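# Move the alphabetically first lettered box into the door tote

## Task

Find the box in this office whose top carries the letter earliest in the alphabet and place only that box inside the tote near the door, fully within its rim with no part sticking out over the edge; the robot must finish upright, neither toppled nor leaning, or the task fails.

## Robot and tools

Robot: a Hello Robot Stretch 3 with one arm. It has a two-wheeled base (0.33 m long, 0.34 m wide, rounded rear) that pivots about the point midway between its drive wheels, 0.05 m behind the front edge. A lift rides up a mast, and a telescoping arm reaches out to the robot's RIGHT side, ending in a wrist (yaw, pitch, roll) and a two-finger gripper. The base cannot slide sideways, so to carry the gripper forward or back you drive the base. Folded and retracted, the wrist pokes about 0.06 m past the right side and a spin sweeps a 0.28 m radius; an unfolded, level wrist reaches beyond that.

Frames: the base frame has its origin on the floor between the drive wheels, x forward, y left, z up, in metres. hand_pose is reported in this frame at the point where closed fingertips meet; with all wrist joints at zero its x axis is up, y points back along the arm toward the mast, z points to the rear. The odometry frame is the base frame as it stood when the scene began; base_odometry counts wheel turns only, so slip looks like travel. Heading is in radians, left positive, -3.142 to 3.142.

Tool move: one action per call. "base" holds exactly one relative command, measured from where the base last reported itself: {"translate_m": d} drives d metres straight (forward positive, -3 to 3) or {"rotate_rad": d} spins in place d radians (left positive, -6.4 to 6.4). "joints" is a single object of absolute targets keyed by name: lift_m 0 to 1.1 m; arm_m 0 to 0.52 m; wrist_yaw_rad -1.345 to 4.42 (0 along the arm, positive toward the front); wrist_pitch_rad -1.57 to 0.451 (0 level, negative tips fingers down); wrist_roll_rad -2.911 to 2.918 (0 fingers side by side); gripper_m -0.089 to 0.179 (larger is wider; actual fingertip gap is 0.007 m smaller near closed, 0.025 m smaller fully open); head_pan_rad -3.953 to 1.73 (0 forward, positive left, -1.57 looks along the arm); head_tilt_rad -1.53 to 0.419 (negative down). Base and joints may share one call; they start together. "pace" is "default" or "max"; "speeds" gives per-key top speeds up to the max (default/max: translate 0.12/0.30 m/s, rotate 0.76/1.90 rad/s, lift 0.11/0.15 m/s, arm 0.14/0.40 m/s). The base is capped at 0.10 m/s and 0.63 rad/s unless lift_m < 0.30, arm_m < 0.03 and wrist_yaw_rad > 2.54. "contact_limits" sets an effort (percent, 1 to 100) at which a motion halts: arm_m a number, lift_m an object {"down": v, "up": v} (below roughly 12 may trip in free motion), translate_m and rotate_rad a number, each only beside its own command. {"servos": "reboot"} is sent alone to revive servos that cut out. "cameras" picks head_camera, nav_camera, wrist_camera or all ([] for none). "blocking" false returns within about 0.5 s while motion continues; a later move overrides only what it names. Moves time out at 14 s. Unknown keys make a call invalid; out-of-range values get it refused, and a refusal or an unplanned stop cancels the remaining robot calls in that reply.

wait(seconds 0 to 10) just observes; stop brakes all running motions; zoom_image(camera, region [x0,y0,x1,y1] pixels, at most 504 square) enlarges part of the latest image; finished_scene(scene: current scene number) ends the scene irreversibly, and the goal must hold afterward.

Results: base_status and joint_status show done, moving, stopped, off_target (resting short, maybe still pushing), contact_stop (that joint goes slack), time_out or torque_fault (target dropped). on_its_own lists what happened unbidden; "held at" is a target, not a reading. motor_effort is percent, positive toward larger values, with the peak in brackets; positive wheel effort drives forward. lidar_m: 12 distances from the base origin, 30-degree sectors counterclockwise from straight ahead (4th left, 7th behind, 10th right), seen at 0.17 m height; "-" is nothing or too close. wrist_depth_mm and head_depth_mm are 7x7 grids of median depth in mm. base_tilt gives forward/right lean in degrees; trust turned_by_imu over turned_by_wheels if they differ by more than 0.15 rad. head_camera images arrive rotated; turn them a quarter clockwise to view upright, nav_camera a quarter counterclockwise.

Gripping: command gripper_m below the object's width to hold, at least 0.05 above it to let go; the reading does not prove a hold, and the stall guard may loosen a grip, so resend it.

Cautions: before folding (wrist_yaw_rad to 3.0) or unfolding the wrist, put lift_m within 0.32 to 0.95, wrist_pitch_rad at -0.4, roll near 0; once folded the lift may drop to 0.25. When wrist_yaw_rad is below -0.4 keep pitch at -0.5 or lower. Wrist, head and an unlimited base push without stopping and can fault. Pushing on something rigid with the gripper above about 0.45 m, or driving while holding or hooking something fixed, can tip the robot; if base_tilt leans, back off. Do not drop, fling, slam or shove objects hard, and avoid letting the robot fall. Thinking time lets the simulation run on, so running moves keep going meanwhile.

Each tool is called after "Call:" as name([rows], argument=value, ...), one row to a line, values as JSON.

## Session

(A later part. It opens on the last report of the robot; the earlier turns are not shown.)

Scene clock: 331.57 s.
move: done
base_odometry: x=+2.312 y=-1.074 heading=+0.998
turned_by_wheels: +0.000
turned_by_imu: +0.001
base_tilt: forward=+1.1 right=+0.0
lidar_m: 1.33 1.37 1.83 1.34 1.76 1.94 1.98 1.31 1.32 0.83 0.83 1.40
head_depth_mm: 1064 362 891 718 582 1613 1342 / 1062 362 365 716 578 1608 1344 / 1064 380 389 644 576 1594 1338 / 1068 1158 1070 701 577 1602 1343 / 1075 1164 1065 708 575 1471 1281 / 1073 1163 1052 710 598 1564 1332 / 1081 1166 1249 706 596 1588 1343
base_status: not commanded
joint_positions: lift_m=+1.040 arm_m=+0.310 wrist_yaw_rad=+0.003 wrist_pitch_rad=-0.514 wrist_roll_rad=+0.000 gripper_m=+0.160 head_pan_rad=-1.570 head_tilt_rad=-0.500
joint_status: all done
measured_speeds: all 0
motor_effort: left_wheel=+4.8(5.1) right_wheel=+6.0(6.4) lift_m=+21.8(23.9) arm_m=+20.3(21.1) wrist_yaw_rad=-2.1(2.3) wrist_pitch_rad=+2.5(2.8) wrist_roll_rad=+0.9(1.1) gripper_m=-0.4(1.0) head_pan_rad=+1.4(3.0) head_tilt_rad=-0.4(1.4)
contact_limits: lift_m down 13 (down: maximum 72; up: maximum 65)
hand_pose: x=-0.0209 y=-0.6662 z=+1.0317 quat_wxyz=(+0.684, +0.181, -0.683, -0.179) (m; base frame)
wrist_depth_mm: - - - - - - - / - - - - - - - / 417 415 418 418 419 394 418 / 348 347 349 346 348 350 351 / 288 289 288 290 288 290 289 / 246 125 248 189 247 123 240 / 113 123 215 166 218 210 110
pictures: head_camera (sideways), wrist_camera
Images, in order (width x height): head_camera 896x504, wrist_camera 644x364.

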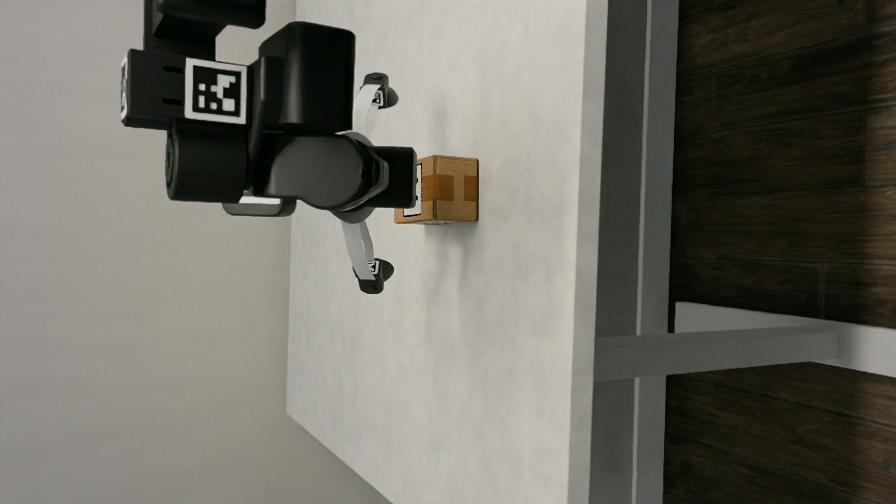

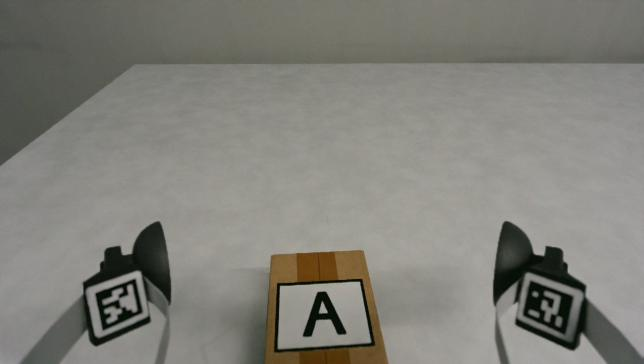

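Call:
move(joints={"lift_m": 1.01}, contact_limits={"lift_m": {"down": 13}}, cameras=["wrist_camera", "head_camera"])

Scene clock: 343.40 s.
move: done
base_odometry: x=+2.312 y=-1.074 heading=+0.998
turned_by_wheels: +0.000
turned_by_imu: +0.001
base_tilt: forward=+0.9 right=-0.1
lidar_m: 1.33 1.37 1.82 1.35 1.76 1.95 1.98 1.31 1.33 0.82 0.83 1.40
head_depth_mm: 1063 1116 372 719 582 1615 1353 / 1057 412 376 656 581 1600 1359 / 1059 1133 402 474 579 1608 1354 / 1080 1163 1059 683 579 1591 1336 / 1074 1160 1054 709 575 1476 1284 / 1078 1165 1049 707 597 1543 1330 / 1078 1166 1244 709 596 1597 1326
base_status: not commanded
joint_positions: lift_m=+1.010 arm_m=+0.310 wrist_yaw_rad=+0.003 wrist_pitch_rad=-0.514 wrist_roll_rad=+0.000 gripper_m=+0.160 head_pan_rad=-1.570 head_tilt_rad=-0.500
joint_status: all done
measured_speeds: all 0
motor_effort: left_wheel=+4.8(5.1) right_wheel=+6.0(6.7) lift_m=+20.7(27.3) arm_m=+20.0(20.7) wrist_yaw_rad=-2.1(2.3) wrist_pitch_rad=+2.2(2.7) wrist_roll_rad=+0.8(1.0) gripper_m=-0.1(1.4) head_pan_rad=+1.8(3.3) head_tilt_rad=-0.2(1.1)
contact_limits: lift_m down 13 (down: maximum 72; up: maximum 65)
hand_pose: x=-0.0209 y=-0.6662 z=+1.0017 quat_wxyz=(+0.684, +0.181, -0.683, -0.179) (m; base frame)
wrist_depth_mm: - - - - - - - / - - - - - - - / 379 373 378 377 378 379 362 / 300 299 301 300 298 300 303 / 249 248 248 181 251 249 249 / 213 125 207 154 213 123 208 / 113 177 181 135 182 182 109
pictures: head_camera (sideways), wrist_camera
Images, in order (width x height): head_camera 896x504, wrist_camera 644x364.

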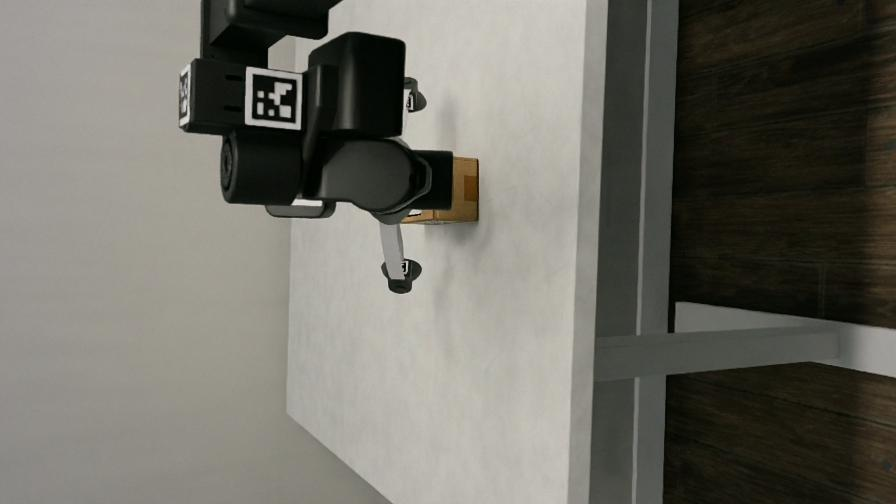

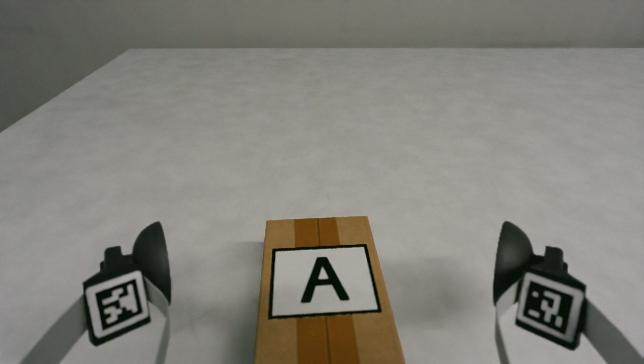

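Call:
move(joints={"lift_m": 0.985}, contact_limits={"lift_m": {"down": 13}}, cameras=["wrist_camera", "head_camera"])

Scene clock: 350.07 s.
move: done
base_odometry: x=+2.312 y=-1.074 heading=+0.998
turned_by_wheels: +0.000
turned_by_imu: +0.001
base_tilt: forward=+0.8 right=+0.0
lidar_m: 1.33 1.37 1.82 1.35 1.76 1.94 1.98 1.31 1.33 0.83 0.83 1.40
head_depth_mm: 1064 1133 367 685 583 1612 1349 / 1061 1129 387 628 582 1601 1334 / 1066 1167 413 421 578 1605 1337 / 1064 1156 1064 668 576 1613 1326 / 1072 1157 1057 710 575 1472 1283 / 1066 1172 1052 709 596 1542 1331 / 1079 1167 1239 707 594 1587 1330
base_status: not commanded
joint_positions: lift_m=+0.985 arm_m=+0.310 wrist_yaw_rad=+0.003 wrist_pitch_rad=-0.514 wrist_roll_rad=+0.000 gripper_m=+0.160 head_pan_rad=-1.570 head_tilt_rad=-0.500
joint_status: all done
measured_speeds: all 0
motor_effort: left_wheel=+4.9(5.1) right_wheel=+6.2(6.7) lift_m=+20.7(23.4) arm_m=+19.2(19.9) wrist_yaw_rad=-2.2(2.3) wrist_pitch_rad=+2.4(3.0) wrist_roll_rad=+0.8(1.0) gripper_m=-0.8(1.0) head_pan_rad=+1.6(3.2) head_tilt_rad=+0.3(1.2)
contact_limits: lift_m down 13 (down: maximum 72; up: maximum 65)
hand_pose: x=-0.0209 y=-0.6662 z=+0.9767 quat_wxyz=(+0.684, +0.181, -0.683, -0.179) (m; base frame)
wrist_depth_mm: - - - - - - - / 412 407 408 385 412 416 410 / 326 325 327 323 325 328 329 / 259 258 259 259 260 259 261 / 215 215 208 148 215 216 217 / 189 124 175 127 180 127 180 / 113 120 157 113 153 157 110
pictures: head_camera (sideways), wrist_camera
Images, in order (width x height): head_camera 896x504, wrist_camera 644x364.

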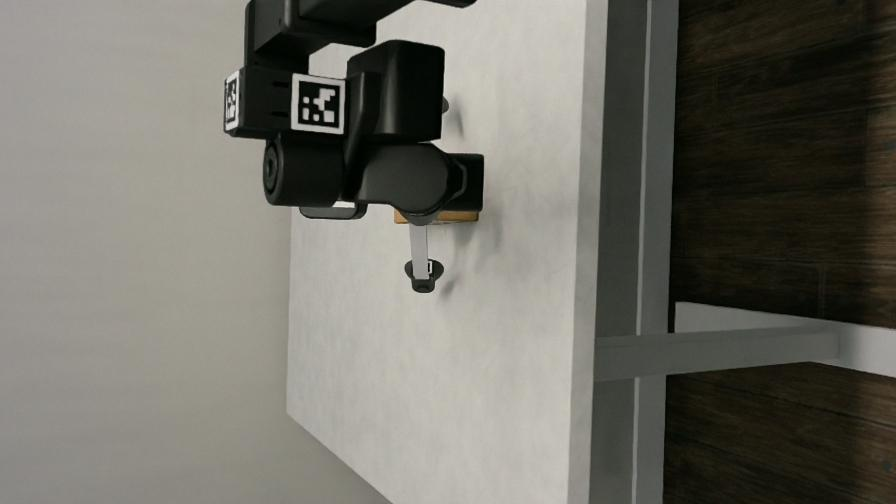

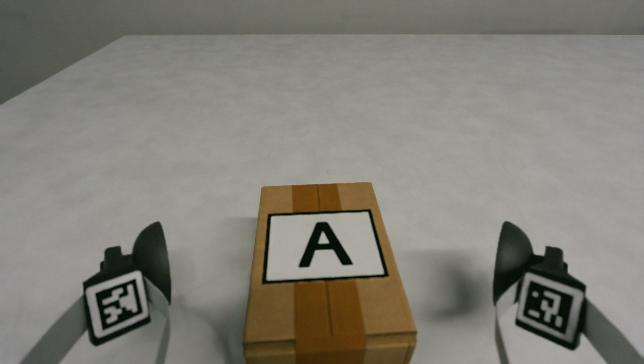

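Call:
move(joints={"lift_m": 0.965}, contact_limits={"lift_m": {"down": 13}}, cameras=["wrist_camera", "head_camera"])

Scene clock: 354.73 s.
move: done
base_odometry: x=+2.312 y=-1.074 heading=+0.998
turned_by_wheels: +0.000
turned_by_imu: +0.001
base_tilt: forward=+0.9 right=-0.2
lidar_m: 1.33 1.37 1.82 1.35 1.76 1.95 1.98 1.31 1.33 0.83 0.83 1.40
head_depth_mm: 1057 1149 396 400 583 1608 1350 / 1061 1152 397 398 581 1606 1344 / 1066 1157 420 425 578 1603 1332 / 1072 1153 1062 679 578 1592 1344 / 1071 1160 1059 709 576 1469 1284 / 1065 1164 1051 710 596 1546 1340 / 1077 1168 1253 707 596 1599 1332
base_status: not commanded
joint_positions: lift_m=+0.965 arm_m=+0.310 wrist_yaw_rad=+0.002 wrist_pitch_rad=-0.500 wrist_roll_rad=+0.007 gripper_m=+0.160 head_pan_rad=-1.570 head_tilt_rad=-0.500
joint_status: all done
measured_speeds: all 0
motor_effort: left_wheel=+4.6(5.0) right_wheel=+6.2(6.4) lift_m=+17.5(22.5) arm_m=+18.9(19.3) wrist_yaw_rad=-1.2(2.8) wrist_pitch_rad=+0.0(2.7) wrist_roll_rad=-1.3(1.6) gripper_m=+0.9(1.0) head_pan_rad=+2.0(2.4) head_tilt_rad=-0.5(1.1)
contact_limits: lift_m down 13 (down: maximum 72; up: maximum 65)
hand_pose: x=-0.0212 y=-0.6683 z=+0.9597 quat_wxyz=(+0.683, +0.175, -0.687, -0.175) (m; base frame)
wrist_depth_mm: - - - - - - - / 381 380 384 378 379 380 378 / 301 302 299 299 299 300 298 / 235 237 235 153 235 234 234 / 195 194 188 125 181 193 194 / 166 124 161 107 156 127 159 / - 120 107 101 111 140 110
pictures: head_camera (sideways), wrist_camera
Images, in order (width x height): head_camera 896x504, wrist_camera 644x364.

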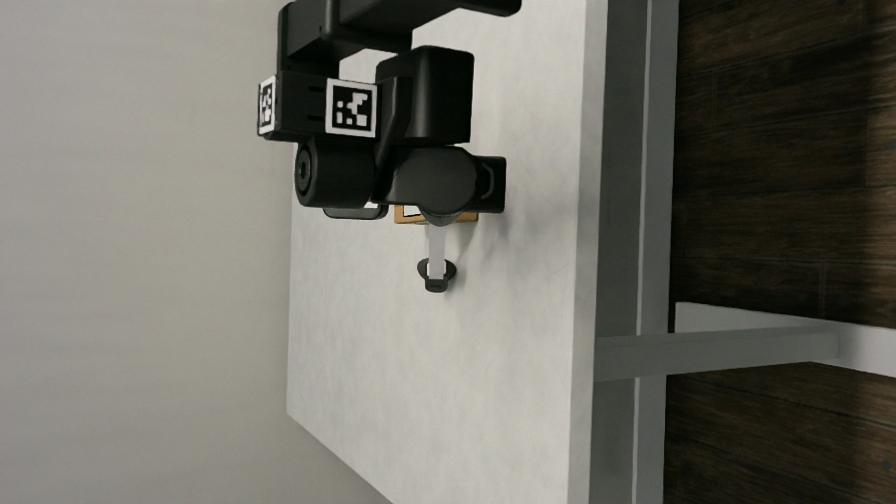

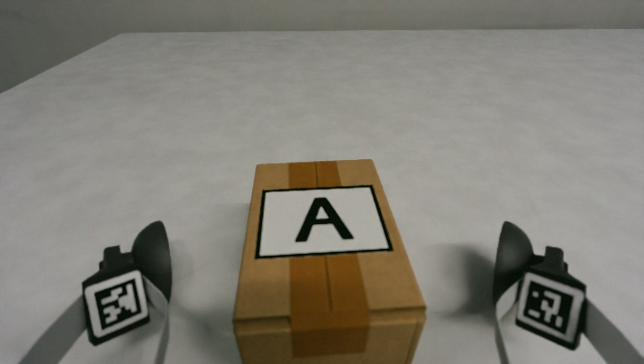

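Call:
move(joints={"lift_m": 0.975}, cameras=["wrist_camera"])

Call:
move(joints={"gripper_m": 0.05}, cameras=["wrist_camera"])

Scene clock: 360.53 s.
move: done
base_odometry: x=+2.312 y=-1.074 heading=+0.998
turned_by_wheels: +0.000
turned_by_imu: +0.001
base_tilt: forward=+1.0 right=-0.1
lidar_m: 1.33 1.37 1.82 1.35 1.76 1.95 1.99 1.31 1.33 0.82 0.83 1.40
head_depth_mm: 1060 1149 390 630 582 1625 1346 / 1063 1137 391 397 579 1604 1348 / 1065 1154 416 422 578 1600 1343 / 1072 1161 1066 682 578 1596 1337 / 1074 1158 1066 712 576 1476 1272 / 1073 1166 1056 708 598 1553 1336 / 1074 1164 1244 706 596 1577 1325
base_status: not commanded
joint_positions: lift_m=+0.975 arm_m=+0.310 wrist_yaw_rad=+0.002 wrist_pitch_rad=-0.513 wrist_roll_rad=+0.005 gripper_m=+0.160 head_pan_rad=-1.570 head_tilt_rad=-0.500
joint_status: all done
measured_speeds: all 0
motor_effort: left_wheel=+4.4(4.7) right_wheel=+6.0(6.5) lift_m=+30.5(31.1) arm_m=+18.4(19.1) wrist_yaw_rad=-0.7(1.4) wrist_pitch_rad=+2.4(2.6) wrist_roll_rad=-0.8(1.7) gripper_m=-0.2(0.7) head_pan_rad=+1.4(3.0) head_tilt_rad=-0.6(1.5)
hand_pose: x=-0.0212 y=-0.6664 z=+0.9670 quat_wxyz=(+0.683, +0.180, -0.685, -0.180) (m; base frame)
wrist_depth_mm: - - - - - - - / 388 388 389 387 387 385 384 / 307 307 307 304 308 305 308 / 244 245 243 163 243 244 243 / 202 204 195 135 195 203 203 / 179 124 168 115 164 136 168 / 114 123 143 106 117 147 110
pictures: wrist_camera
Images, in order (width x height): wrist_camera 644x364.

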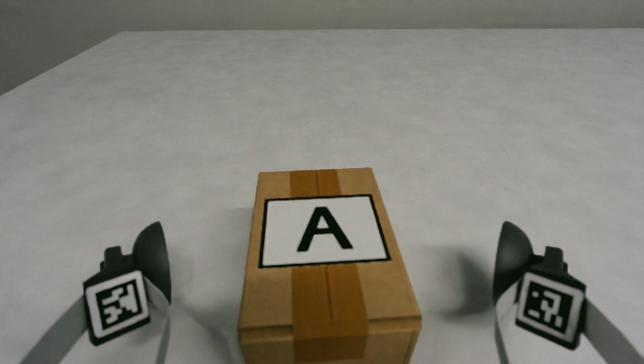

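Scene clock: 362.17 s.
move: done
base_odometry: x=+2.312 y=-1.074 heading=+0.998
turned_by_wheels: +0.000
turned_by_imu: +0.000
base_tilt: forward=+1.0 right=-0.1
lidar_m: 1.33 1.37 1.82 1.35 1.76 1.94 1.98 1.31 1.33 0.83 0.83 1.40
head_depth_mm: 1059 1150 391 631 582 1604 1354 / 1064 1133 390 397 578 1591 1343 / 1066 1165 417 421 578 1601 1348 / 1065 1158 1064 683 578 1607 1344 / 1065 1165 1064 712 576 1474 1277 / 1074 1161 1051 709 596 1551 1331 / 1078 1171 1251 705 596 1602 1334
base_status: not commanded
joint_positions: lift_m=+0.975 arm_m=+0.310 wrist_yaw_rad=+0.002 wrist_pitch_rad=-0.513 wrist_roll_rad=+0.004 gripper_m=+0.051 head_pan_rad=-1.570 head_tilt_rad=-0.500
joint_status: all done
measured_speeds: all 0
motor_effort: left_wheel=+4.7(4.9) right_wheel=+5.6(6.4) lift_m=+29.4(30.9) arm_m=+18.1(18.7) wrist_yaw_rad=-0.7(1.2) wrist_pitch_rad=+2.3(2.7) wrist_roll_rad=-0.6(1.0) gripper_m=-18.8(94.8) head_pan_rad=+2.0(3.0) head_tilt_rad=-1.2(1.9)
hand_pose: x=-0.0212 y=-0.6664 z=+0.9669 quat_wxyz=(+0.683, +0.180, -0.685, -0.180) (m; base frame)
wrist_depth_mm: - - - - - - - / 387 386 384 384 384 389 389 / 306 304 307 307 306 306 305 / 245 244 244 163 245 245 244 / 202 202 147 135 146 202 202 / 173 173 124 115 118 163 168 / 151 121 127 106 113 144 151
pictures: wrist_camera
Images, in order (width x height): wrist_camera 644x364.

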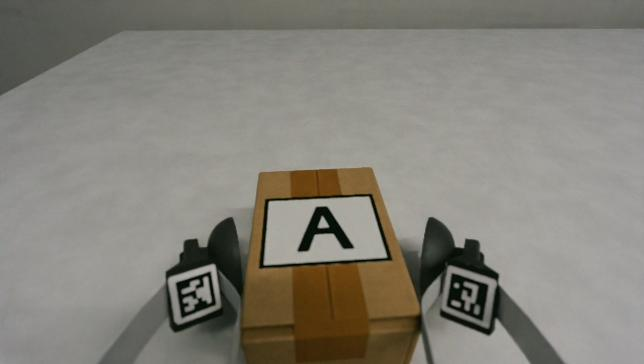

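Call:
move(joints={"gripper_m": 0.02}, cameras=["wrist_camera"])

Call:
move(joints={"lift_m": 1.0}, cameras=["wrist_camera", "head_camera"])

Scene clock: 365.37 s.
move: done
base_odometry: x=+2.312 y=-1.074 heading=+0.998
turned_by_wheels: +0.000
turned_by_imu: +0.000
base_tilt: forward=+1.0 right=+0.0
lidar_m: 1.33 1.37 1.82 1.35 1.76 1.95 1.98 1.32 1.33 0.82 0.83 1.40
head_depth_mm: 1060 1153 390 631 582 1615 1351 / 1066 1141 391 397 582 1603 1340 / 1062 1153 417 422 580 1591 1336 / 1068 1160 1069 684 577 1592 1347 / 1072 1159 1062 709 579 1476 1282 / 1075 1160 1056 708 598 1562 1331 / 1073 1165 1250 707 595 1587 1331
base_status: not commanded
joint_positions: lift_m=+0.975 arm_m=+0.310 wrist_yaw_rad=+0.002 wrist_pitch_rad=-0.513 wrist_roll_rad=+0.004 gripper_m=+0.022 head_pan_rad=-1.570 head_tilt_rad=-0.500
joint_status: all done
measured_speeds: all 0
motor_effort: left_wheel=+4.7(4.8) right_wheel=+5.8(6.0) lift_m=+24.1(25.4) arm_m=+17.9(18.1) wrist_yaw_rad=-0.7(1.1) wrist_pitch_rad=+2.3(2.5) wrist_roll_rad=-0.3(0.7) gripper_m=-30.5(98.7) head_pan_rad=+2.1(2.9) head_tilt_rad=-0.9(1.4)
hand_pose: x=-0.0212 y=-0.6664 z=+0.9669 quat_wxyz=(+0.683, +0.180, -0.685, -0.180) (m; base frame)
wrist_depth_mm: - - - - - - - / 388 385 384 388 385 386 388 / 309 309 306 307 306 306 308 / 244 245 243 163 245 244 245 / 202 203 147 135 146 203 203 / 173 173 124 116 119 163 167 / 151 144 123 106 114 144 151
pictures: wrist_camera
Images, in order (width x height): wrist_camera 644x364.

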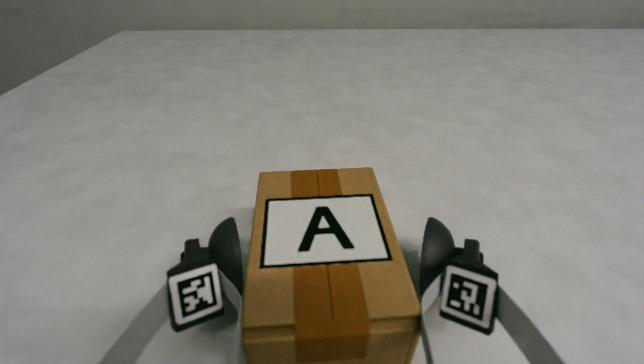

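Scene clock: 366.37 s.
move: done
base_odometry: x=+2.312 y=-1.074 heading=+0.998
turned_by_wheels: +0.000
turned_by_imu: +0.000
base_tilt: forward=+0.9 right=-0.2
lidar_m: 1.33 1.37 1.82 1.35 1.76 1.95 1.98 1.31 1.33 0.82 0.83 1.40
head_depth_mm: 1060 1122 373 691 582 1603 1339 / 1060 1115 379 657 580 1620 1343 / 1066 1139 406 477 578 1595 1346 / 1068 1156 1061 679 578 1610 1342 / 1077 1167 1059 711 574 1467 1285 / 1073 1158 1053 709 595 1556 1339 / 1074 1176 1242 705 596 1600 1338
base_status: not commanded
joint_positions: lift_m=+1.000 arm_m=+0.310 wrist_yaw_rad=+0.002 wrist_pitch_rad=-0.522 wrist_roll_rad=+0.004 gripper_m=+0.025 head_pan_rad=-1.570 head_tilt_rad=-0.500
joint_status: all done
measured_speeds: all 0
motor_effort: left_wheel=+4.7(4.8) right_wheel=+5.4(6.2) lift_m=+31.0(33.0) arm_m=+17.5(18.0) wrist_yaw_rad=-0.6(1.5) wrist_pitch_rad=+3.9(4.0) wrist_roll_rad=-0.5(0.8) gripper_m=-15.0(31.7) head_pan_rad=+0.7(2.9) head_tilt_rad=-1.7(1.7)
hand_pose: x=-0.0212 y=-0.6651 z=+0.9901 quat_wxyz=(+0.682, +0.183, -0.684, -0.182) (m; base frame)
wrist_depth_mm: - - - - - - - / - - - - - - - / 350 351 353 348 352 350 345 / 280 278 280 172 280 279 280 / 232 232 149 138 149 231 232 / 200 199 124 116 120 189 198 / 179 166 123 106 112 167 174
pictures: head_camera (sideways), wrist_camera
Images, in order (width x height): head_camera 896x504, wrist_camera 644x364.

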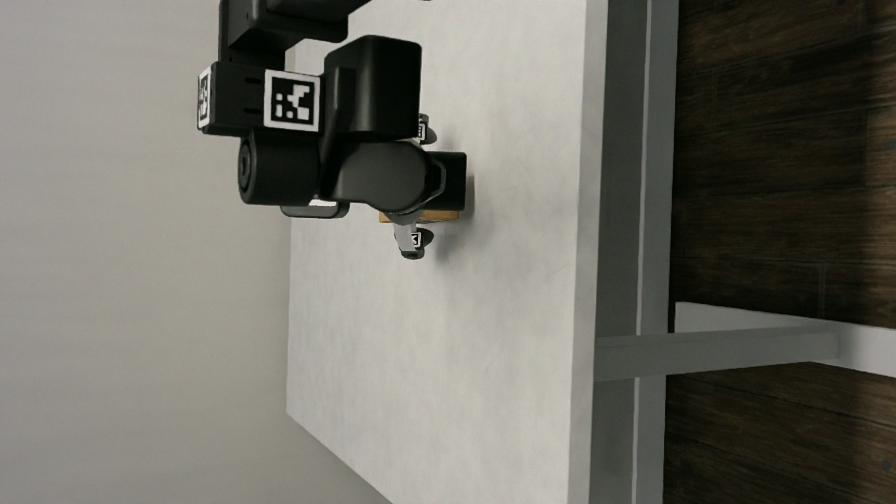

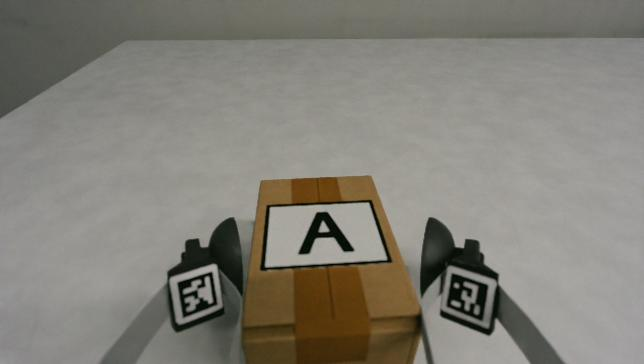

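Call:
move(joints={"lift_m": 1.06, "arm_m": 0.0}, cameras=["wrist_camera"])

Call:
move(joints={"wrist_yaw_rad": 1.6}, speeds={"wrist_yaw_rad": 0.7}, cameras=["wrist_camera"])

Scene clock: 383.67 s.
move: done
base_odometry: x=+2.312 y=-1.074 heading=+0.998
turned_by_wheels: +0.000
turned_by_imu: +0.001
base_tilt: forward=+0.8 right=-0.1
lidar_m: 1.33 1.37 1.82 1.35 1.76 1.94 1.98 1.31 1.33 0.82 0.83 1.40
head_depth_mm: 1062 1147 - - - - - / 1063 1157 - - - - - / 1067 1160 1218 - - - - / 1062 1153 1068 712 379 1567 1335 / 1071 1159 1061 711 575 1467 1279 / 1073 1164 1058 709 598 1556 1333 / 1079 1165 1248 709 596 1595 1330
base_status: not commanded
joint_positions: lift_m=+1.060 arm_m=+0.002 wrist_yaw_rad=+0.002 wrist_pitch_rad=-0.522 wrist_roll_rad=+0.004 gripper_m=+0.025 head_pan_rad=-1.570 head_tilt_rad=-0.500
joint_status: all done
joint sent to its limit — arm_m, lower limit.
measured_speeds: all 0
motor_effort: left_wheel=+4.5(4.8) right_wheel=+5.6(6.3) lift_m=+26.7(33.2) arm_m=-20.4(23.5) wrist_yaw_rad=-0.8(1.3) wrist_pitch_rad=+4.1(4.3) wrist_roll_rad=-0.5(0.7) gripper_m=-15.9(17.2) head_pan_rad=+1.3(3.4) head_tilt_rad=-0.4(2.4)
hand_pose: x=-0.0212 y=-0.3568 z=+1.0500 quat_wxyz=(+0.682, +0.183, -0.684, -0.183) (m; base frame)
wrist_depth_mm: - - - - - - - / - - - - - - - / - - - - - - - / 377 377 378 171 377 378 379 / 324 323 149 138 149 327 327 / - - 124 116 120 - - / - - 109 106 111 - -
pictures: wrist_camera
Images, in order (width x height): wrist_camera 644x364.

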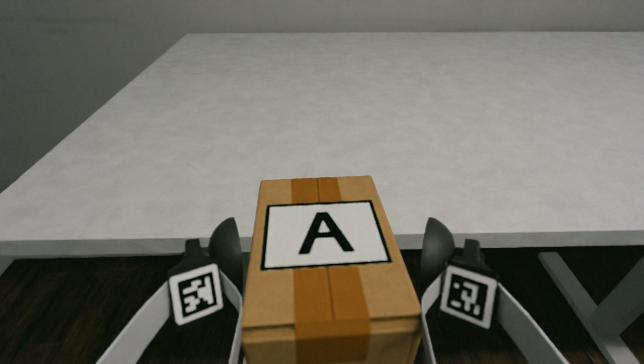

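Scene clock: 386.50 s.
move: done
base_odometry: x=+2.312 y=-1.074 heading=+0.998
turned_by_wheels: +0.000
turned_by_imu: +0.000
base_tilt: forward=+0.8 right=+0.1
lidar_m: 1.33 1.37 1.82 1.35 1.76 1.95 1.98 1.31 1.33 0.82 0.83 1.40
head_depth_mm: 1065 1146 - - - - - / 1066 1153 - - - - - / 1067 1158 1214 - - - - / 1071 1161 1068 713 577 1648 - / 1074 1164 1061 710 575 1615 - / 1075 1167 1053 708 596 1666 - / 1078 1159 1245 708 572 - -
base_status: not commanded
joint_positions: lift_m=+1.060 arm_m=+0.002 wrist_yaw_rad=+1.597 wrist_pitch_rad=-0.522 wrist_roll_rad=+0.004 gripper_m=+0.025 head_pan_rad=-1.570 head_tilt_rad=-0.500
joint_status: all done
measured_speeds: all 0
motor_effort: left_wheel=+4.6(4.8) right_wheel=+5.6(6.2) lift_m=+22.0(26.8) arm_m=-19.4(20.6) wrist_yaw_rad=+3.9(6.2) wrist_pitch_rad=+4.0(4.3) wrist_roll_rad=-0.3(0.7) gripper_m=-16.4(16.5) head_pan_rad=+1.7(3.2) head_tilt_rad=-1.4(2.3)
hand_pose: x=+0.1886 y=-0.1415 z=+1.0500 quat_wxyz=(+0.607, +0.617, -0.347, +0.361) (m; base frame)
wrist_depth_mm: - - - - - - - / - - - - - - - / - - - - - - - / - - - 171 - - - / - - 149 138 149 - - / - - 124 116 121 - - / - - 110 106 112 - -
pictures: wrist_camera
Images, in order (width x height): wrist_camera 644x364.

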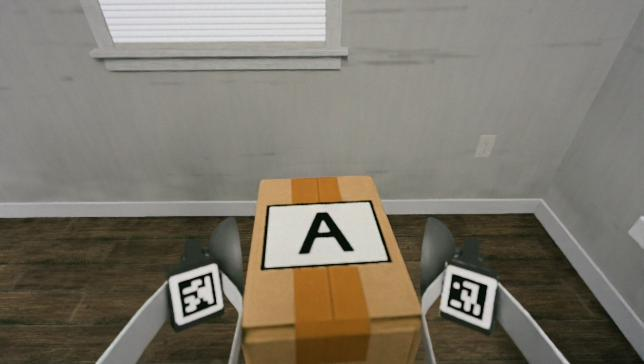

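Call:
move(base={"rotate_rad": 1.026}, joints={"lift_m": 0.5, "head_pan_rad": 0.0, "head_tilt_rad": -0.4}, cameras=["head_camera"])

Call:
move(base={"translate_m": 1.55}, pace="max", cameras=["head_camera", "wrist_camera"])

Scene clock: 398.93 s.
move: done
base_odometry: x=+2.312 y=-1.074 heading=+2.024
turned_by_wheels: +1.025
turned_by_imu: +1.023
base_tilt: forward=+1.0 right=-0.2
lidar_m: 1.77 1.35 1.40 1.94 1.98 1.31 1.35 0.83 0.83 1.42 1.34 1.36
head_depth_mm: 1551 1617 1690 1753 1834 1780 1442 / 1739 1813 1893 2037 2074 1788 1443 / 1977 2091 2198 2358 2262 1763 1446 / 2250 2377 2579 2760 2269 1777 1437 / 2654 2848 3078 3083 2264 1755 1429 / 3117 3305 3517 3253 2179 1643 1426 / 1194 1246 1322 1521 1587 1662 1430
base_status: done
joint_positions: lift_m=+0.500 arm_m=+0.002 wrist_yaw_rad=+1.597 wrist_pitch_rad=-0.523 wrist_roll_rad=+0.004 gripper_m=+0.025 head_pan_rad=+0.000 head_tilt_rad=-0.400
joint_status: all done
measured_speeds: all 0
motor_effort: left_wheel=-10.1(15.1) right_wheel=+11.0(15.0) lift_m=+21.4(24.0) arm_m=-18.6(20.6) wrist_yaw_rad=+3.3(3.9) wrist_pitch_rad=+3.9(4.3) wrist_roll_rad=-0.6(0.8) gripper_m=-15.4(17.5) head_pan_rad=-2.8(5.5) head_tilt_rad=+4.1(5.1)
hand_pose: x=+0.1885 y=-0.1414 z=+0.4899 quat_wxyz=(+0.607, +0.617, -0.347, +0.361) (m; base frame)
wrist_depth_mm: - - - - - - - / - - - - - - - / - - - - - - - / - - - 171 - - 953 / 827 828 147 138 149 803 826 / 703 708 124 116 120 661 704 / 644 590 109 106 111 585 625
pictures: head_camera (sideways)
Images, in order (width x height): head_camera 896x504.

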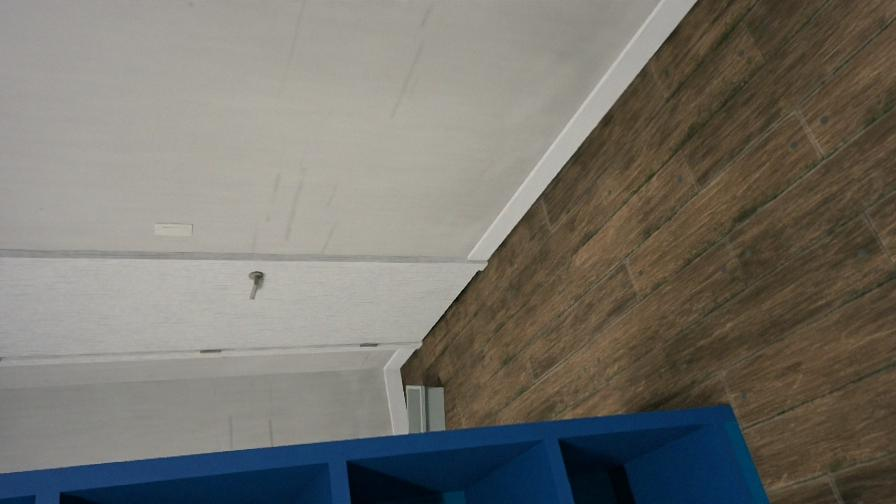

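Scene clock: 413.93 s.
move: time_out
base_odometry: x=+1.699 y=+0.186 heading=+2.023
turned_by_wheels: +0.000
turned_by_imu: +0.000
base_tilt: forward=+0.8 right=-0.2
lidar_m: 0.73 1.64 0.63 0.44 0.47 3.05 2.57 2.04 0.85 0.59 0.55 0.56
head_depth_mm: 618 642 672 702 739 774 824 / 689 721 760 798 842 896 953 / 784 822 877 926 987 1056 1138 / 905 962 1027 1104 1191 1298 1365 / 1037 1114 1208 1320 1446 1597 1441 / 1268 1384 1541 1717 1952 1746 1425 / 1609 1815 2171 2369 2271 1767 1436
base_status: translate_m time_out (by the wheels' count: +1.4016 of +1.5500)
joint_positions: lift_m=+0.500 arm_m=+0.002 wrist_yaw_rad=+1.597 wrist_pitch_rad=-0.523 wrist_roll_rad=+0.004 gripper_m=+0.025 head_pan_rad=+0.000 head_tilt_rad=-0.400
joint_status: not commanded
measured_speeds: all 0
motor_effort: left_wheel=+0.1(12.7) right_wheel=+3.0(17.7) lift_m=+30.7(31.4) arm_m=-14.0(19.1) wrist_yaw_rad=+3.0(3.9) wrist_pitch_rad=+4.1(4.5) wrist_roll_rad=-0.4(0.8) gripper_m=-15.8(17.1) head_pan_rad=-3.5(4.7) head_tilt_rad=+2.3(4.3)
hand_pose: x=+0.1885 y=-0.1414 z=+0.4899 quat_wxyz=(+0.607, +0.617, -0.347, +0.361) (m; base frame)
wrist_depth_mm: - - - - - - - / - - - - - - - / - - - - - - - / - - - 164 - - - / 812 813 147 138 144 - - / 692 704 124 116 120 120 - / 633 590 109 106 111 120 -
pictures: head_camera (sideways), wrist_camera
Images, in order (width x height): head_camera 896x504, wrist_camera 644x364.

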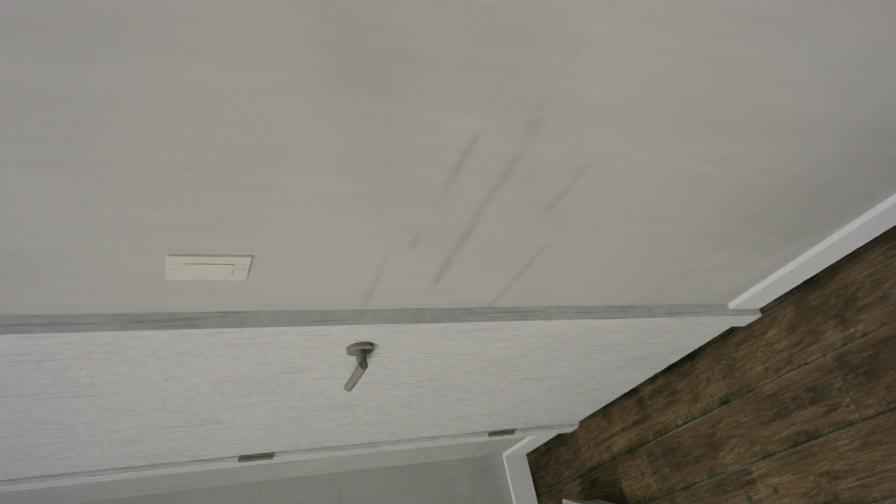

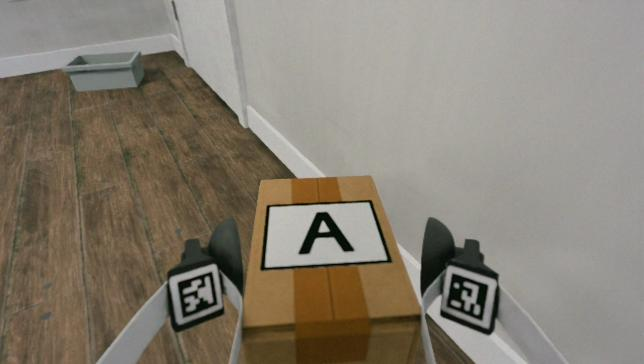

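Call:
move(base={"rotate_rad": 0.548}, cameras=[])

Call:
move(base={"translate_m": 1.1}, joints={"head_pan_rad": 0.0, "head_tilt_rad": -0.5}, cameras=["head_camera", "wrist_camera"])

Scene clock: 419.73 s.
move: done
base_odometry: x=+1.699 y=+0.186 heading=+2.571
turned_by_wheels: +0.547
turned_by_imu: +0.546
base_tilt: forward=+1.1 right=-0.1
lidar_m: 1.72 0.61 0.44 1.29 3.28 2.55 2.05 0.84 0.59 0.55 0.57 0.75
head_depth_mm: 1853 1754 1716 1700 1666 1667 1442 / 1992 2128 2316 2484 2208 1778 1439 / 1988 2158 2307 2470 2203 1762 1435 / 2015 2154 2292 2500 2203 1758 1433 / 2013 2165 2313 2534 2249 1760 1436 / 2023 2169 2300 2525 2270 1769 1434 / 1984 2176 2299 2498 2229 1758 1428
base_status: done
joint_positions: lift_m=+0.500 arm_m=+0.002 wrist_yaw_rad=+1.597 wrist_pitch_rad=-0.523 wrist_roll_rad=+0.004 gripper_m=+0.025 head_pan_rad=+0.000 head_tilt_rad=-0.400
joint_status: not commanded
measured_speeds: all 0
motor_effort: left_wheel=-10.6(15.0) right_wheel=+9.8(14.5) lift_m=+30.4(30.7) arm_m=-14.4(14.9) wrist_yaw_rad=+3.1(3.8) wrist_pitch_rad=+4.1(4.3) wrist_roll_rad=-0.7(0.8) gripper_m=-15.1(16.8) head_pan_rad=-2.9(4.7) head_tilt_rad=+1.8(3.5)
hand_pose: x=+0.1885 y=-0.1414 z=+0.4899 quat_wxyz=(+0.607, +0.617, -0.346, +0.361) (m; base frame)
wrist_depth_mm: - - - - - - - / - - - - - - - / - - - - - - - / - - - 170 - - - / 793 821 148 137 149 - - / 690 704 125 116 120 120 - / 619 591 109 106 111 120 -
pictures: none
No camera images: "cameras" was empty.

Scene clock: 431.87 s.
move: done
base_odometry: x=+0.774 y=+0.780 heading=+2.571
turned_by_wheels: +0.000
turned_by_imu: +0.000
base_tilt: forward=+0.9 right=-0.1
lidar_m: 1.25 1.28 1.68 2.40 0.73 0.67 2.48 0.74 0.52 0.46 0.49 0.63
head_depth_mm: 1044 1135 1247 1364 1472 1504 1315 / 1058 1138 1246 1368 1531 1604 1310 / 1050 1139 1249 1367 1526 1611 1311 / 1052 1144 1240 1384 1528 1583 1342 / 1058 1147 1249 1384 1550 1581 1308 / 1049 1145 1266 1372 1527 1608 1342 / 1051 1147 1256 1376 1542 1590 1336
base_status: done
joint_positions: lift_m=+0.500 arm_m=+0.002 wrist_yaw_rad=+1.597 wrist_pitch_rad=-0.523 wrist_roll_rad=+0.004 gripper_m=+0.025 head_pan_rad=+0.000 head_tilt_rad=-0.500
joint_status: all done
measured_speeds: all 0
motor_effort: left_wheel=+7.1(12.5) right_wheel=+3.5(13.2) lift_m=+29.5(30.7) arm_m=-19.4(20.9) wrist_yaw_rad=+3.5(4.1) wrist_pitch_rad=+4.1(4.5) wrist_roll_rad=-0.6(0.8) gripper_m=-15.8(17.4) head_pan_rad=-3.3(4.5) head_tilt_rad=-2.5(4.3)
hand_pose: x=+0.1885 y=-0.1414 z=+0.4899 quat_wxyz=(+0.607, +0.617, -0.346, +0.361) (m; base frame)
wrist_depth_mm: - - - - - - 339 / - - - - - - 341 / - - - - - - - / - - - 171 935 - 344 / 832 825 148 138 144 - 345 / 709 711 124 116 120 120 346 / 639 594 109 106 111 117 332
pictures: head_camera (sideways), wrist_camera
Images, in order (width x height): head_camera 896x504, wrist_camera 644x364.

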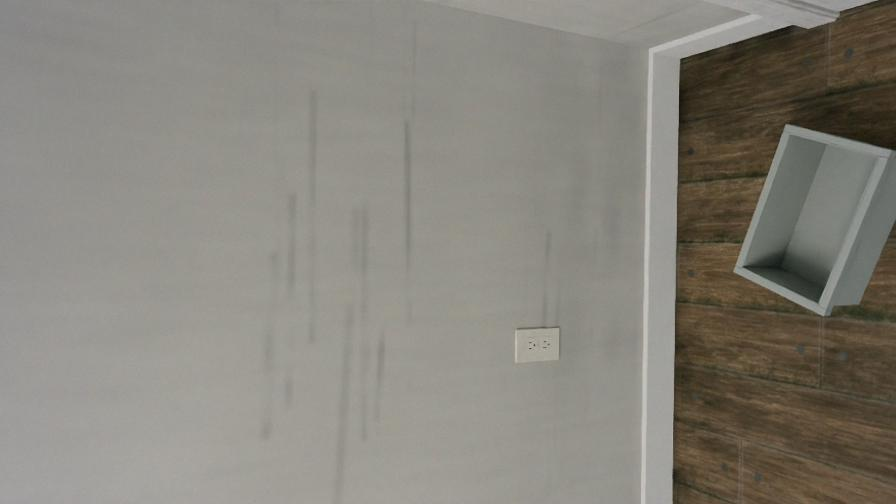

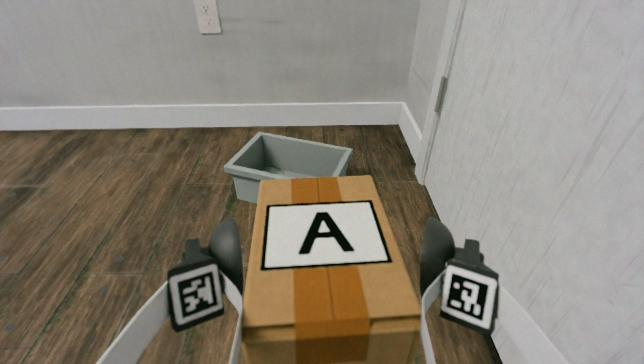

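Call:
move(base={"rotate_rad": 1.513}, joints={"head_pan_rad": -1.57, "head_tilt_rad": -0.7}, cameras=["head_camera"])

Scene clock: 471.50 s.
move: done
base_odometry: x=+0.774 y=+0.780 heading=-2.200
turned_by_wheels: +1.512
turned_by_imu: +1.508
base_tilt: forward=+0.9 right=-0.2
lidar_m: 2.63 0.79 0.67 3.10 0.81 0.53 0.46 0.47 0.60 1.25 1.27 1.58
head_depth_mm: 1114 1220 1324 1348 1320 1324 1208 / 1096 1229 1406 1622 1608 1388 1201 / 1093 1227 1390 1608 1632 1340 1199 / 1087 1219 1391 1610 1624 1358 1205 / 1076 1205 1371 1599 1620 1354 1208 / 1070 1191 1354 1573 1628 1376 1207 / 1070 1190 1351 1552 1619 1389 1209
base_status: done
joint_positions: lift_m=+0.500 arm_m=+0.002 wrist_yaw_rad=+1.597 wrist_pitch_rad=-0.523 wrist_roll_rad=+0.004 gripper_m=+0.025 head_pan_rad=-1.575 head_tilt_rad=-0.703
joint_status: all done
measured_speeds: all 0
motor_effort: left_wheel=-10.6(14.1) right_wheel=+11.3(15.8) lift_m=+28.9(29.4) arm_m=-20.3(20.8) wrist_yaw_rad=+3.3(3.9) wrist_pitch_rad=+4.3(4.5) wrist_roll_rad=-0.3(0.8) gripper_m=-15.9(16.6) head_pan_rad=+2.6(5.7) head_tilt_rad=-0.2(6.1)
hand_pose: x=+0.1885 y=-0.1414 z=+0.4899 quat_wxyz=(+0.607, +0.617, -0.346, +0.361) (m; base frame)
wrist_depth_mm: - - - - - - - / - - - - - - - / - - - - - - - / - - - 171 - - - / 797 815 148 138 149 831 813 / 708 709 124 117 120 677 703 / 641 588 109 106 111 595 617
pictures: head_camera (sideways)
Images, in order (width x height): head_camera 896x504.

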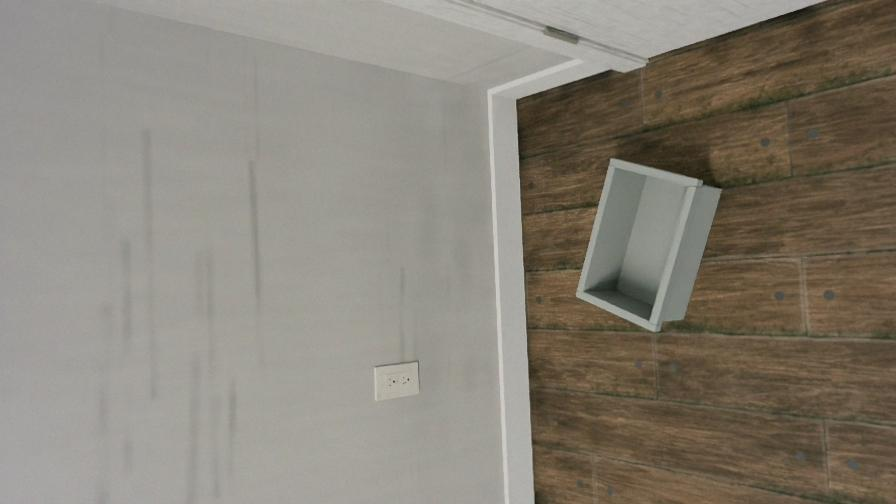

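Call:
move(base={"rotate_rad": -1.513}, cameras=[])

Call:
move(base={"translate_m": 0.2}, cameras=[])

Call:
move(base={"rotate_rad": 1.49}, joints={"wrist_pitch_rad": -1.1, "wrist_yaw_rad": 0.0, "head_tilt_rad": -0.75}, cameras=["head_camera", "wrist_camera"])

Scene clock: 496.37 s.
move: done
base_odometry: x=+0.774 y=+0.780 heading=+2.571
turned_by_wheels: -1.512
turned_by_imu: -1.506
base_tilt: forward=+0.8 right=-0.1
lidar_m: 1.25 1.28 1.68 2.39 0.73 0.67 2.49 0.74 0.52 0.46 0.48 0.63
head_depth_mm: 392 447 507 587 696 858 1110 / 399 446 507 587 697 861 1111 / 399 448 508 588 700 860 1113 / 400 448 498 576 691 860 1121 / 373 417 473 550 656 816 1083 / 379 425 488 567 673 832 1088 / 385 431 489 542 676 830 1088
base_status: done
joint_positions: lift_m=+0.500 arm_m=+0.002 wrist_yaw_rad=+1.597 wrist_pitch_rad=-0.523 wrist_roll_rad=+0.004 gripper_m=+0.025 head_pan_rad=-1.570 head_tilt_rad=-0.700
joint_status: not commanded
measured_speeds: all 0
motor_effort: left_wheel=+10.8(14.8) right_wheel=-11.1(13.6) lift_m=+28.5(28.9) arm_m=-20.2(20.8) wrist_yaw_rad=+3.0(3.9) wrist_pitch_rad=+4.0(4.4) wrist_roll_rad=-0.3(0.8) gripper_m=-15.6(16.9) head_pan_rad=+3.5(4.0) head_tilt_rad=+1.0(2.9)
hand_pose: x=+0.1885 y=-0.1414 z=+0.4899 quat_wxyz=(+0.607, +0.617, -0.346, +0.361) (m; base frame)
wrist_depth_mm: - - - - - - 338 / - - - - - - 343 / - - - - - - - / - - - 171 962 - 341 / 821 815 147 138 145 - 345 / 714 708 124 116 120 120 349 / 632 587 109 106 111 117 334
pictures: none
No camera images: "cameras" was empty.

Scene clock: 499.50 s.
move: done
base_odometry: x=+0.605 y=+0.888 heading=+2.571
turned_by_wheels: +0.000
turned_by_imu: +0.001
base_tilt: forward=+1.1 right=+0.0
lidar_m: 1.05 1.08 1.41 2.66 1.03 0.83 2.43 0.72 0.47 0.46 0.47 0.62
head_depth_mm: 365 408 457 542 680 838 1085 / 371 415 472 542 635 805 1087 / 371 417 472 534 653 803 1040 / 372 417 473 537 653 807 1041 / 372 418 474 537 652 808 1053 / 372 417 473 552 657 809 1051 / 374 419 477 552 656 813 1052
base_status: done
joint_positions: lift_m=+0.500 arm_m=+0.002 wrist_yaw_rad=+1.597 wrist_pitch_rad=-0.523 wrist_roll_rad=+0.004 gripper_m=+0.025 head_pan_rad=-1.570 head_tilt_rad=-0.700
joint_status: not commanded
measured_speeds: all 0
motor_effort: left_wheel=+13.0(15.4) right_wheel=-2.8(7.4) lift_m=+28.4(28.7) arm_m=-20.4(20.8) wrist_yaw_rad=+3.5(3.7) wrist_pitch_rad=+4.2(4.4) wrist_roll_rad=-0.4(0.8) gripper_m=-16.3(16.9) head_pan_rad=+3.2(4.9) head_tilt_rad=+2.4(2.9)
hand_pose: x=+0.1885 y=-0.1414 z=+0.4899 quat_wxyz=(+0.607, +0.617, -0.346, +0.361) (m; base frame)
wrist_depth_mm: - - - - - 548 331 / - - - - - 590 329 / - - - - - 625 334 / - - - 171 902 - 330 / 817 805 146 138 145 - 333 / 704 715 124 116 120 120 331 / 645 587 109 106 111 118 335
pictures: none
No camera images: "cameras" was empty.

Scene clock: 502.97 s.
move: done
base_odometry: x=+0.605 y=+0.888 heading=-2.223
turned_by_wheels: +1.489
turned_by_imu: +1.486
base_tilt: forward=+1.0 right=-0.1
lidar_m: 2.62 1.15 0.83 1.20 0.82 0.53 0.46 0.46 0.57 1.05 1.06 1.31
head_depth_mm: 940 1068 1191 1279 1304 1267 1182 / 937 1051 1217 1430 1540 1331 1191 / 921 1045 1198 1422 1568 1312 1181 / 917 1041 1187 1403 1555 1315 1178 / 910 1024 1177 1378 1540 1319 1176 / 902 1007 1170 1368 1529 1343 1183 / 891 1005 1160 1361 1534 1351 1174
base_status: done
joint_positions: lift_m=+0.500 arm_m=+0.002 wrist_yaw_rad=+0.003 wrist_pitch_rad=-1.107 wrist_roll_rad=+0.004 gripper_m=+0.025 head_pan_rad=-1.570 head_tilt_rad=-0.749
joint_status: all done
measured_speeds: all 0
motor_effort: left_wheel=-11.0(13.9) right_wheel=+10.2(15.2) lift_m=+27.9(28.4) arm_m=-20.4(20.8) wrist_yaw_rad=-2.3(6.1) wrist_pitch_rad=+0.8(3.9) wrist_roll_rad=-0.6(0.7) gripper_m=-15.9(17.3) head_pan_rad=+2.0(4.4) head_tilt_rad=-4.3(7.0)
hand_pose: x=-0.0213 y=-0.2398 z=+0.3987 quat_wxyz=(+0.601, +0.372, -0.602, -0.372) (m; base frame)
wrist_depth_mm: 702 707 677 - 687 680 - / 661 670 645 - 645 644 - / 632 642 621 604 611 618 - / 591 593 593 169 595 571 490 / 569 561 148 137 147 553 480 / 540 541 124 116 120 515 495 / 518 501 109 106 109 492 493
pictures: head_camera (sideways), wrist_camera
Images, in order (width x height): head_camera 896x504, wrist_camera 644x364.

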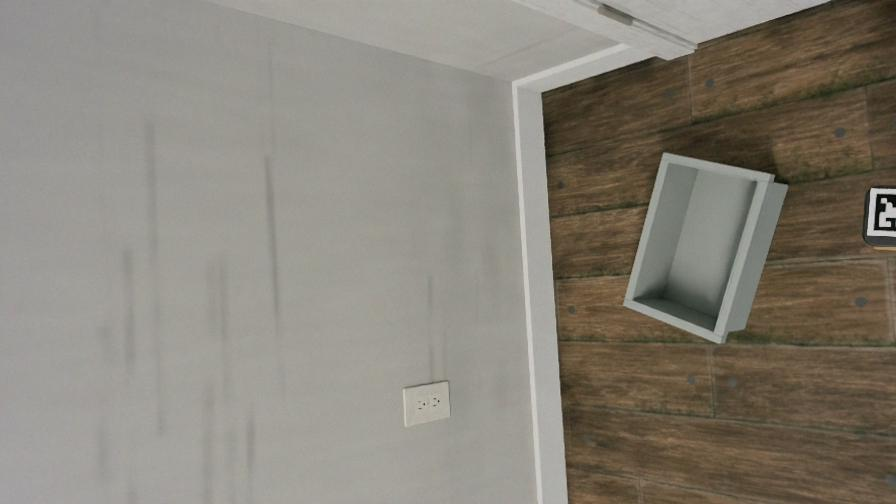

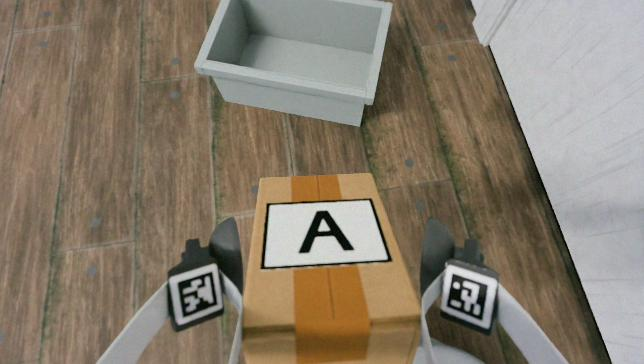

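Call:
move(base={"translate_m": 0.042}, joints={"arm_m": 0.38}, cameras=["head_camera", "wrist_camera"])

Scene clock: 513.77 s.
move: done
base_odometry: x=+0.580 y=+0.855 heading=-2.222
turned_by_wheels: +0.000
turned_by_imu: +0.001
base_tilt: forward=+1.0 right=-0.3
lidar_m: 2.61 1.16 0.81 1.09 0.89 0.57 0.50 0.51 0.63 1.05 1.05 1.31
head_depth_mm: 934 1058 1218 1364 1415 1325 1182 / 926 1049 1209 1435 740 604 529 / 919 1039 1192 1418 750 1320 1188 / 914 1031 1188 1404 1536 1338 1178 / 904 1026 1166 1382 1527 1309 1181 / 899 1008 1157 1354 1527 1344 1184 / 893 1002 1147 1336 1518 1342 1184
base_status: done
joint_positions: lift_m=+0.500 arm_m=+0.380 wrist_yaw_rad=+0.003 wrist_pitch_rad=-1.108 wrist_roll_rad=+0.004 gripper_m=+0.025 head_pan_rad=-1.570 head_tilt_rad=-0.750
joint_status: all done
measured_speeds: all 0
motor_effort: left_wheel=+6.5(7.6) right_wheel=+4.3(13.7) lift_m=+27.3(27.9) arm_m=+21.3(23.6) wrist_yaw_rad=-2.2(2.6) wrist_pitch_rad=+1.4(1.9) wrist_roll_rad=-0.4(0.8) gripper_m=-16.0(17.1) head_pan_rad=+2.0(3.7) head_tilt_rad=-2.2(4.9)
hand_pose: x=-0.0213 y=-0.6177 z=+0.3986 quat_wxyz=(+0.601, +0.372, -0.601, -0.372) (m; base frame)
wrist_depth_mm: - - - - - 622 - / - 650 651 658 658 645 - / 635 617 623 619 605 605 - / 590 591 586 168 581 583 447 / 557 564 148 137 146 553 485 / 536 533 124 116 120 522 487 / 516 505 110 106 111 490 479
pictures: head_camera (sideways), wrist_camera
Images, in order (width x height): head_camera 896x504, wrist_camera 644x364.

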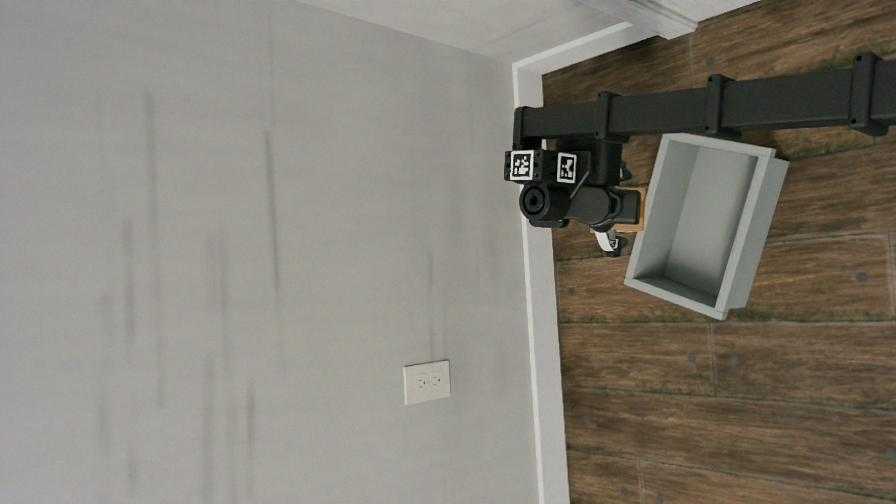

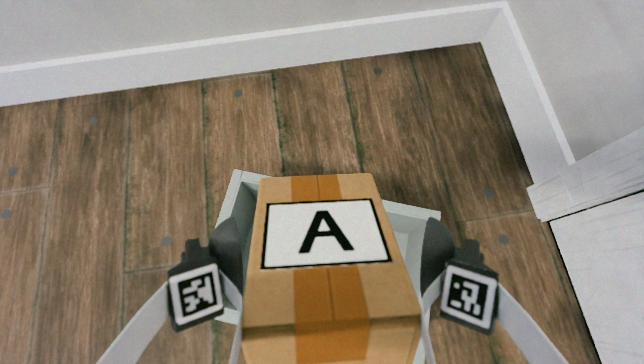

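Call:
move(joints={"arm_m": 0.41, "lift_m": 0.3}, contact_limits={"lift_m": {"down": 13}}, cameras=["head_camera", "wrist_camera"])

Scene clock: 525.13 s.
move: done
base_odometry: x=+0.580 y=+0.855 heading=-2.222
turned_by_wheels: +0.000
turned_by_imu: +0.001
base_tilt: forward=+1.0 right=-0.1
lidar_m: 2.60 1.16 0.82 1.09 0.89 0.57 0.50 0.51 0.63 0.66 1.05 1.30
head_depth_mm: 936 1064 1221 1369 1432 1316 1182 / 933 1052 1205 1431 1555 1320 1141 / 919 1034 1197 1415 1554 1150 1165 / 913 1031 1183 1391 1553 1314 1183 / 906 1018 1161 1375 1532 1317 1180 / 905 1009 1159 1359 1519 1342 1187 / 890 1002 1153 1338 1520 1348 1177
base_status: not commanded
joint_positions: lift_m=+0.300 arm_m=+0.410 wrist_yaw_rad=+0.003 wrist_pitch_rad=-1.109 wrist_roll_rad=+0.004 gripper_m=+0.025 head_pan_rad=-1.570 head_tilt_rad=-0.750
joint_status: all done
measured_speeds: all 0
motor_effort: left_wheel=+6.4(6.6) right_wheel=+4.8(5.1) lift_m=+21.6(24.7) arm_m=+16.4(23.6) wrist_yaw_rad=-2.4(2.6) wrist_pitch_rad=+1.3(1.8) wrist_roll_rad=-0.5(0.7) gripper_m=-16.4(16.8) head_pan_rad=+2.1(4.2) head_tilt_rad=-2.6(4.1)
contact_limits: lift_m down 13 (down: maximum 72; up: maximum 65)
hand_pose: x=-0.0213 y=-0.6476 z=+0.1986 quat_wxyz=(+0.601, +0.373, -0.601, -0.372) (m; base frame)
wrist_depth_mm: 452 451 459 452 453 452 417 / 431 432 430 427 429 422 411 / 411 407 408 405 404 400 395 / 384 380 304 168 274 382 375 / 365 260 146 137 147 356 360 / 351 237 124 116 120 125 343 / 335 244 110 106 108 118 327
pictures: head_camera (sideways), wrist_camera
Images, in order (width x height): head_camera 896x504, wrist_camera 644x364.

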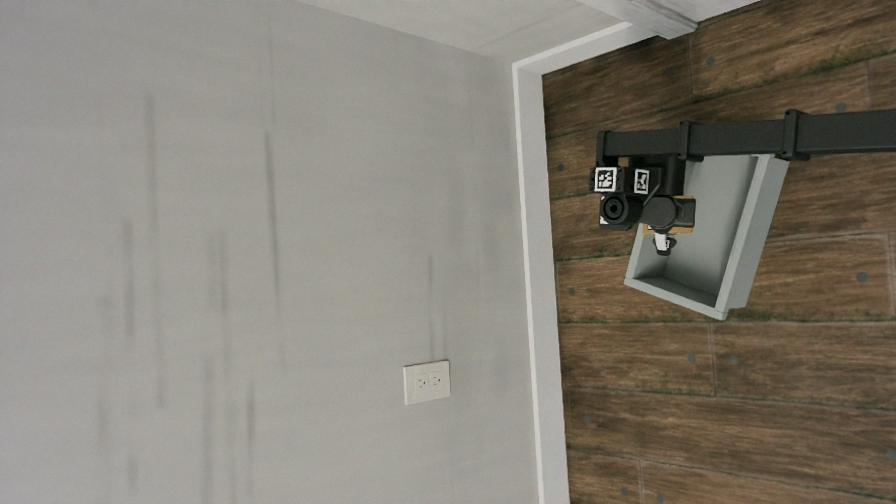

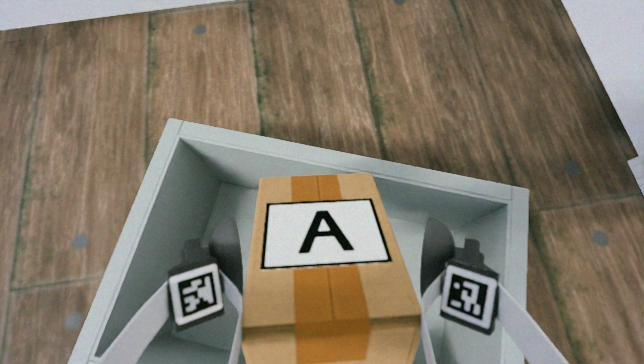

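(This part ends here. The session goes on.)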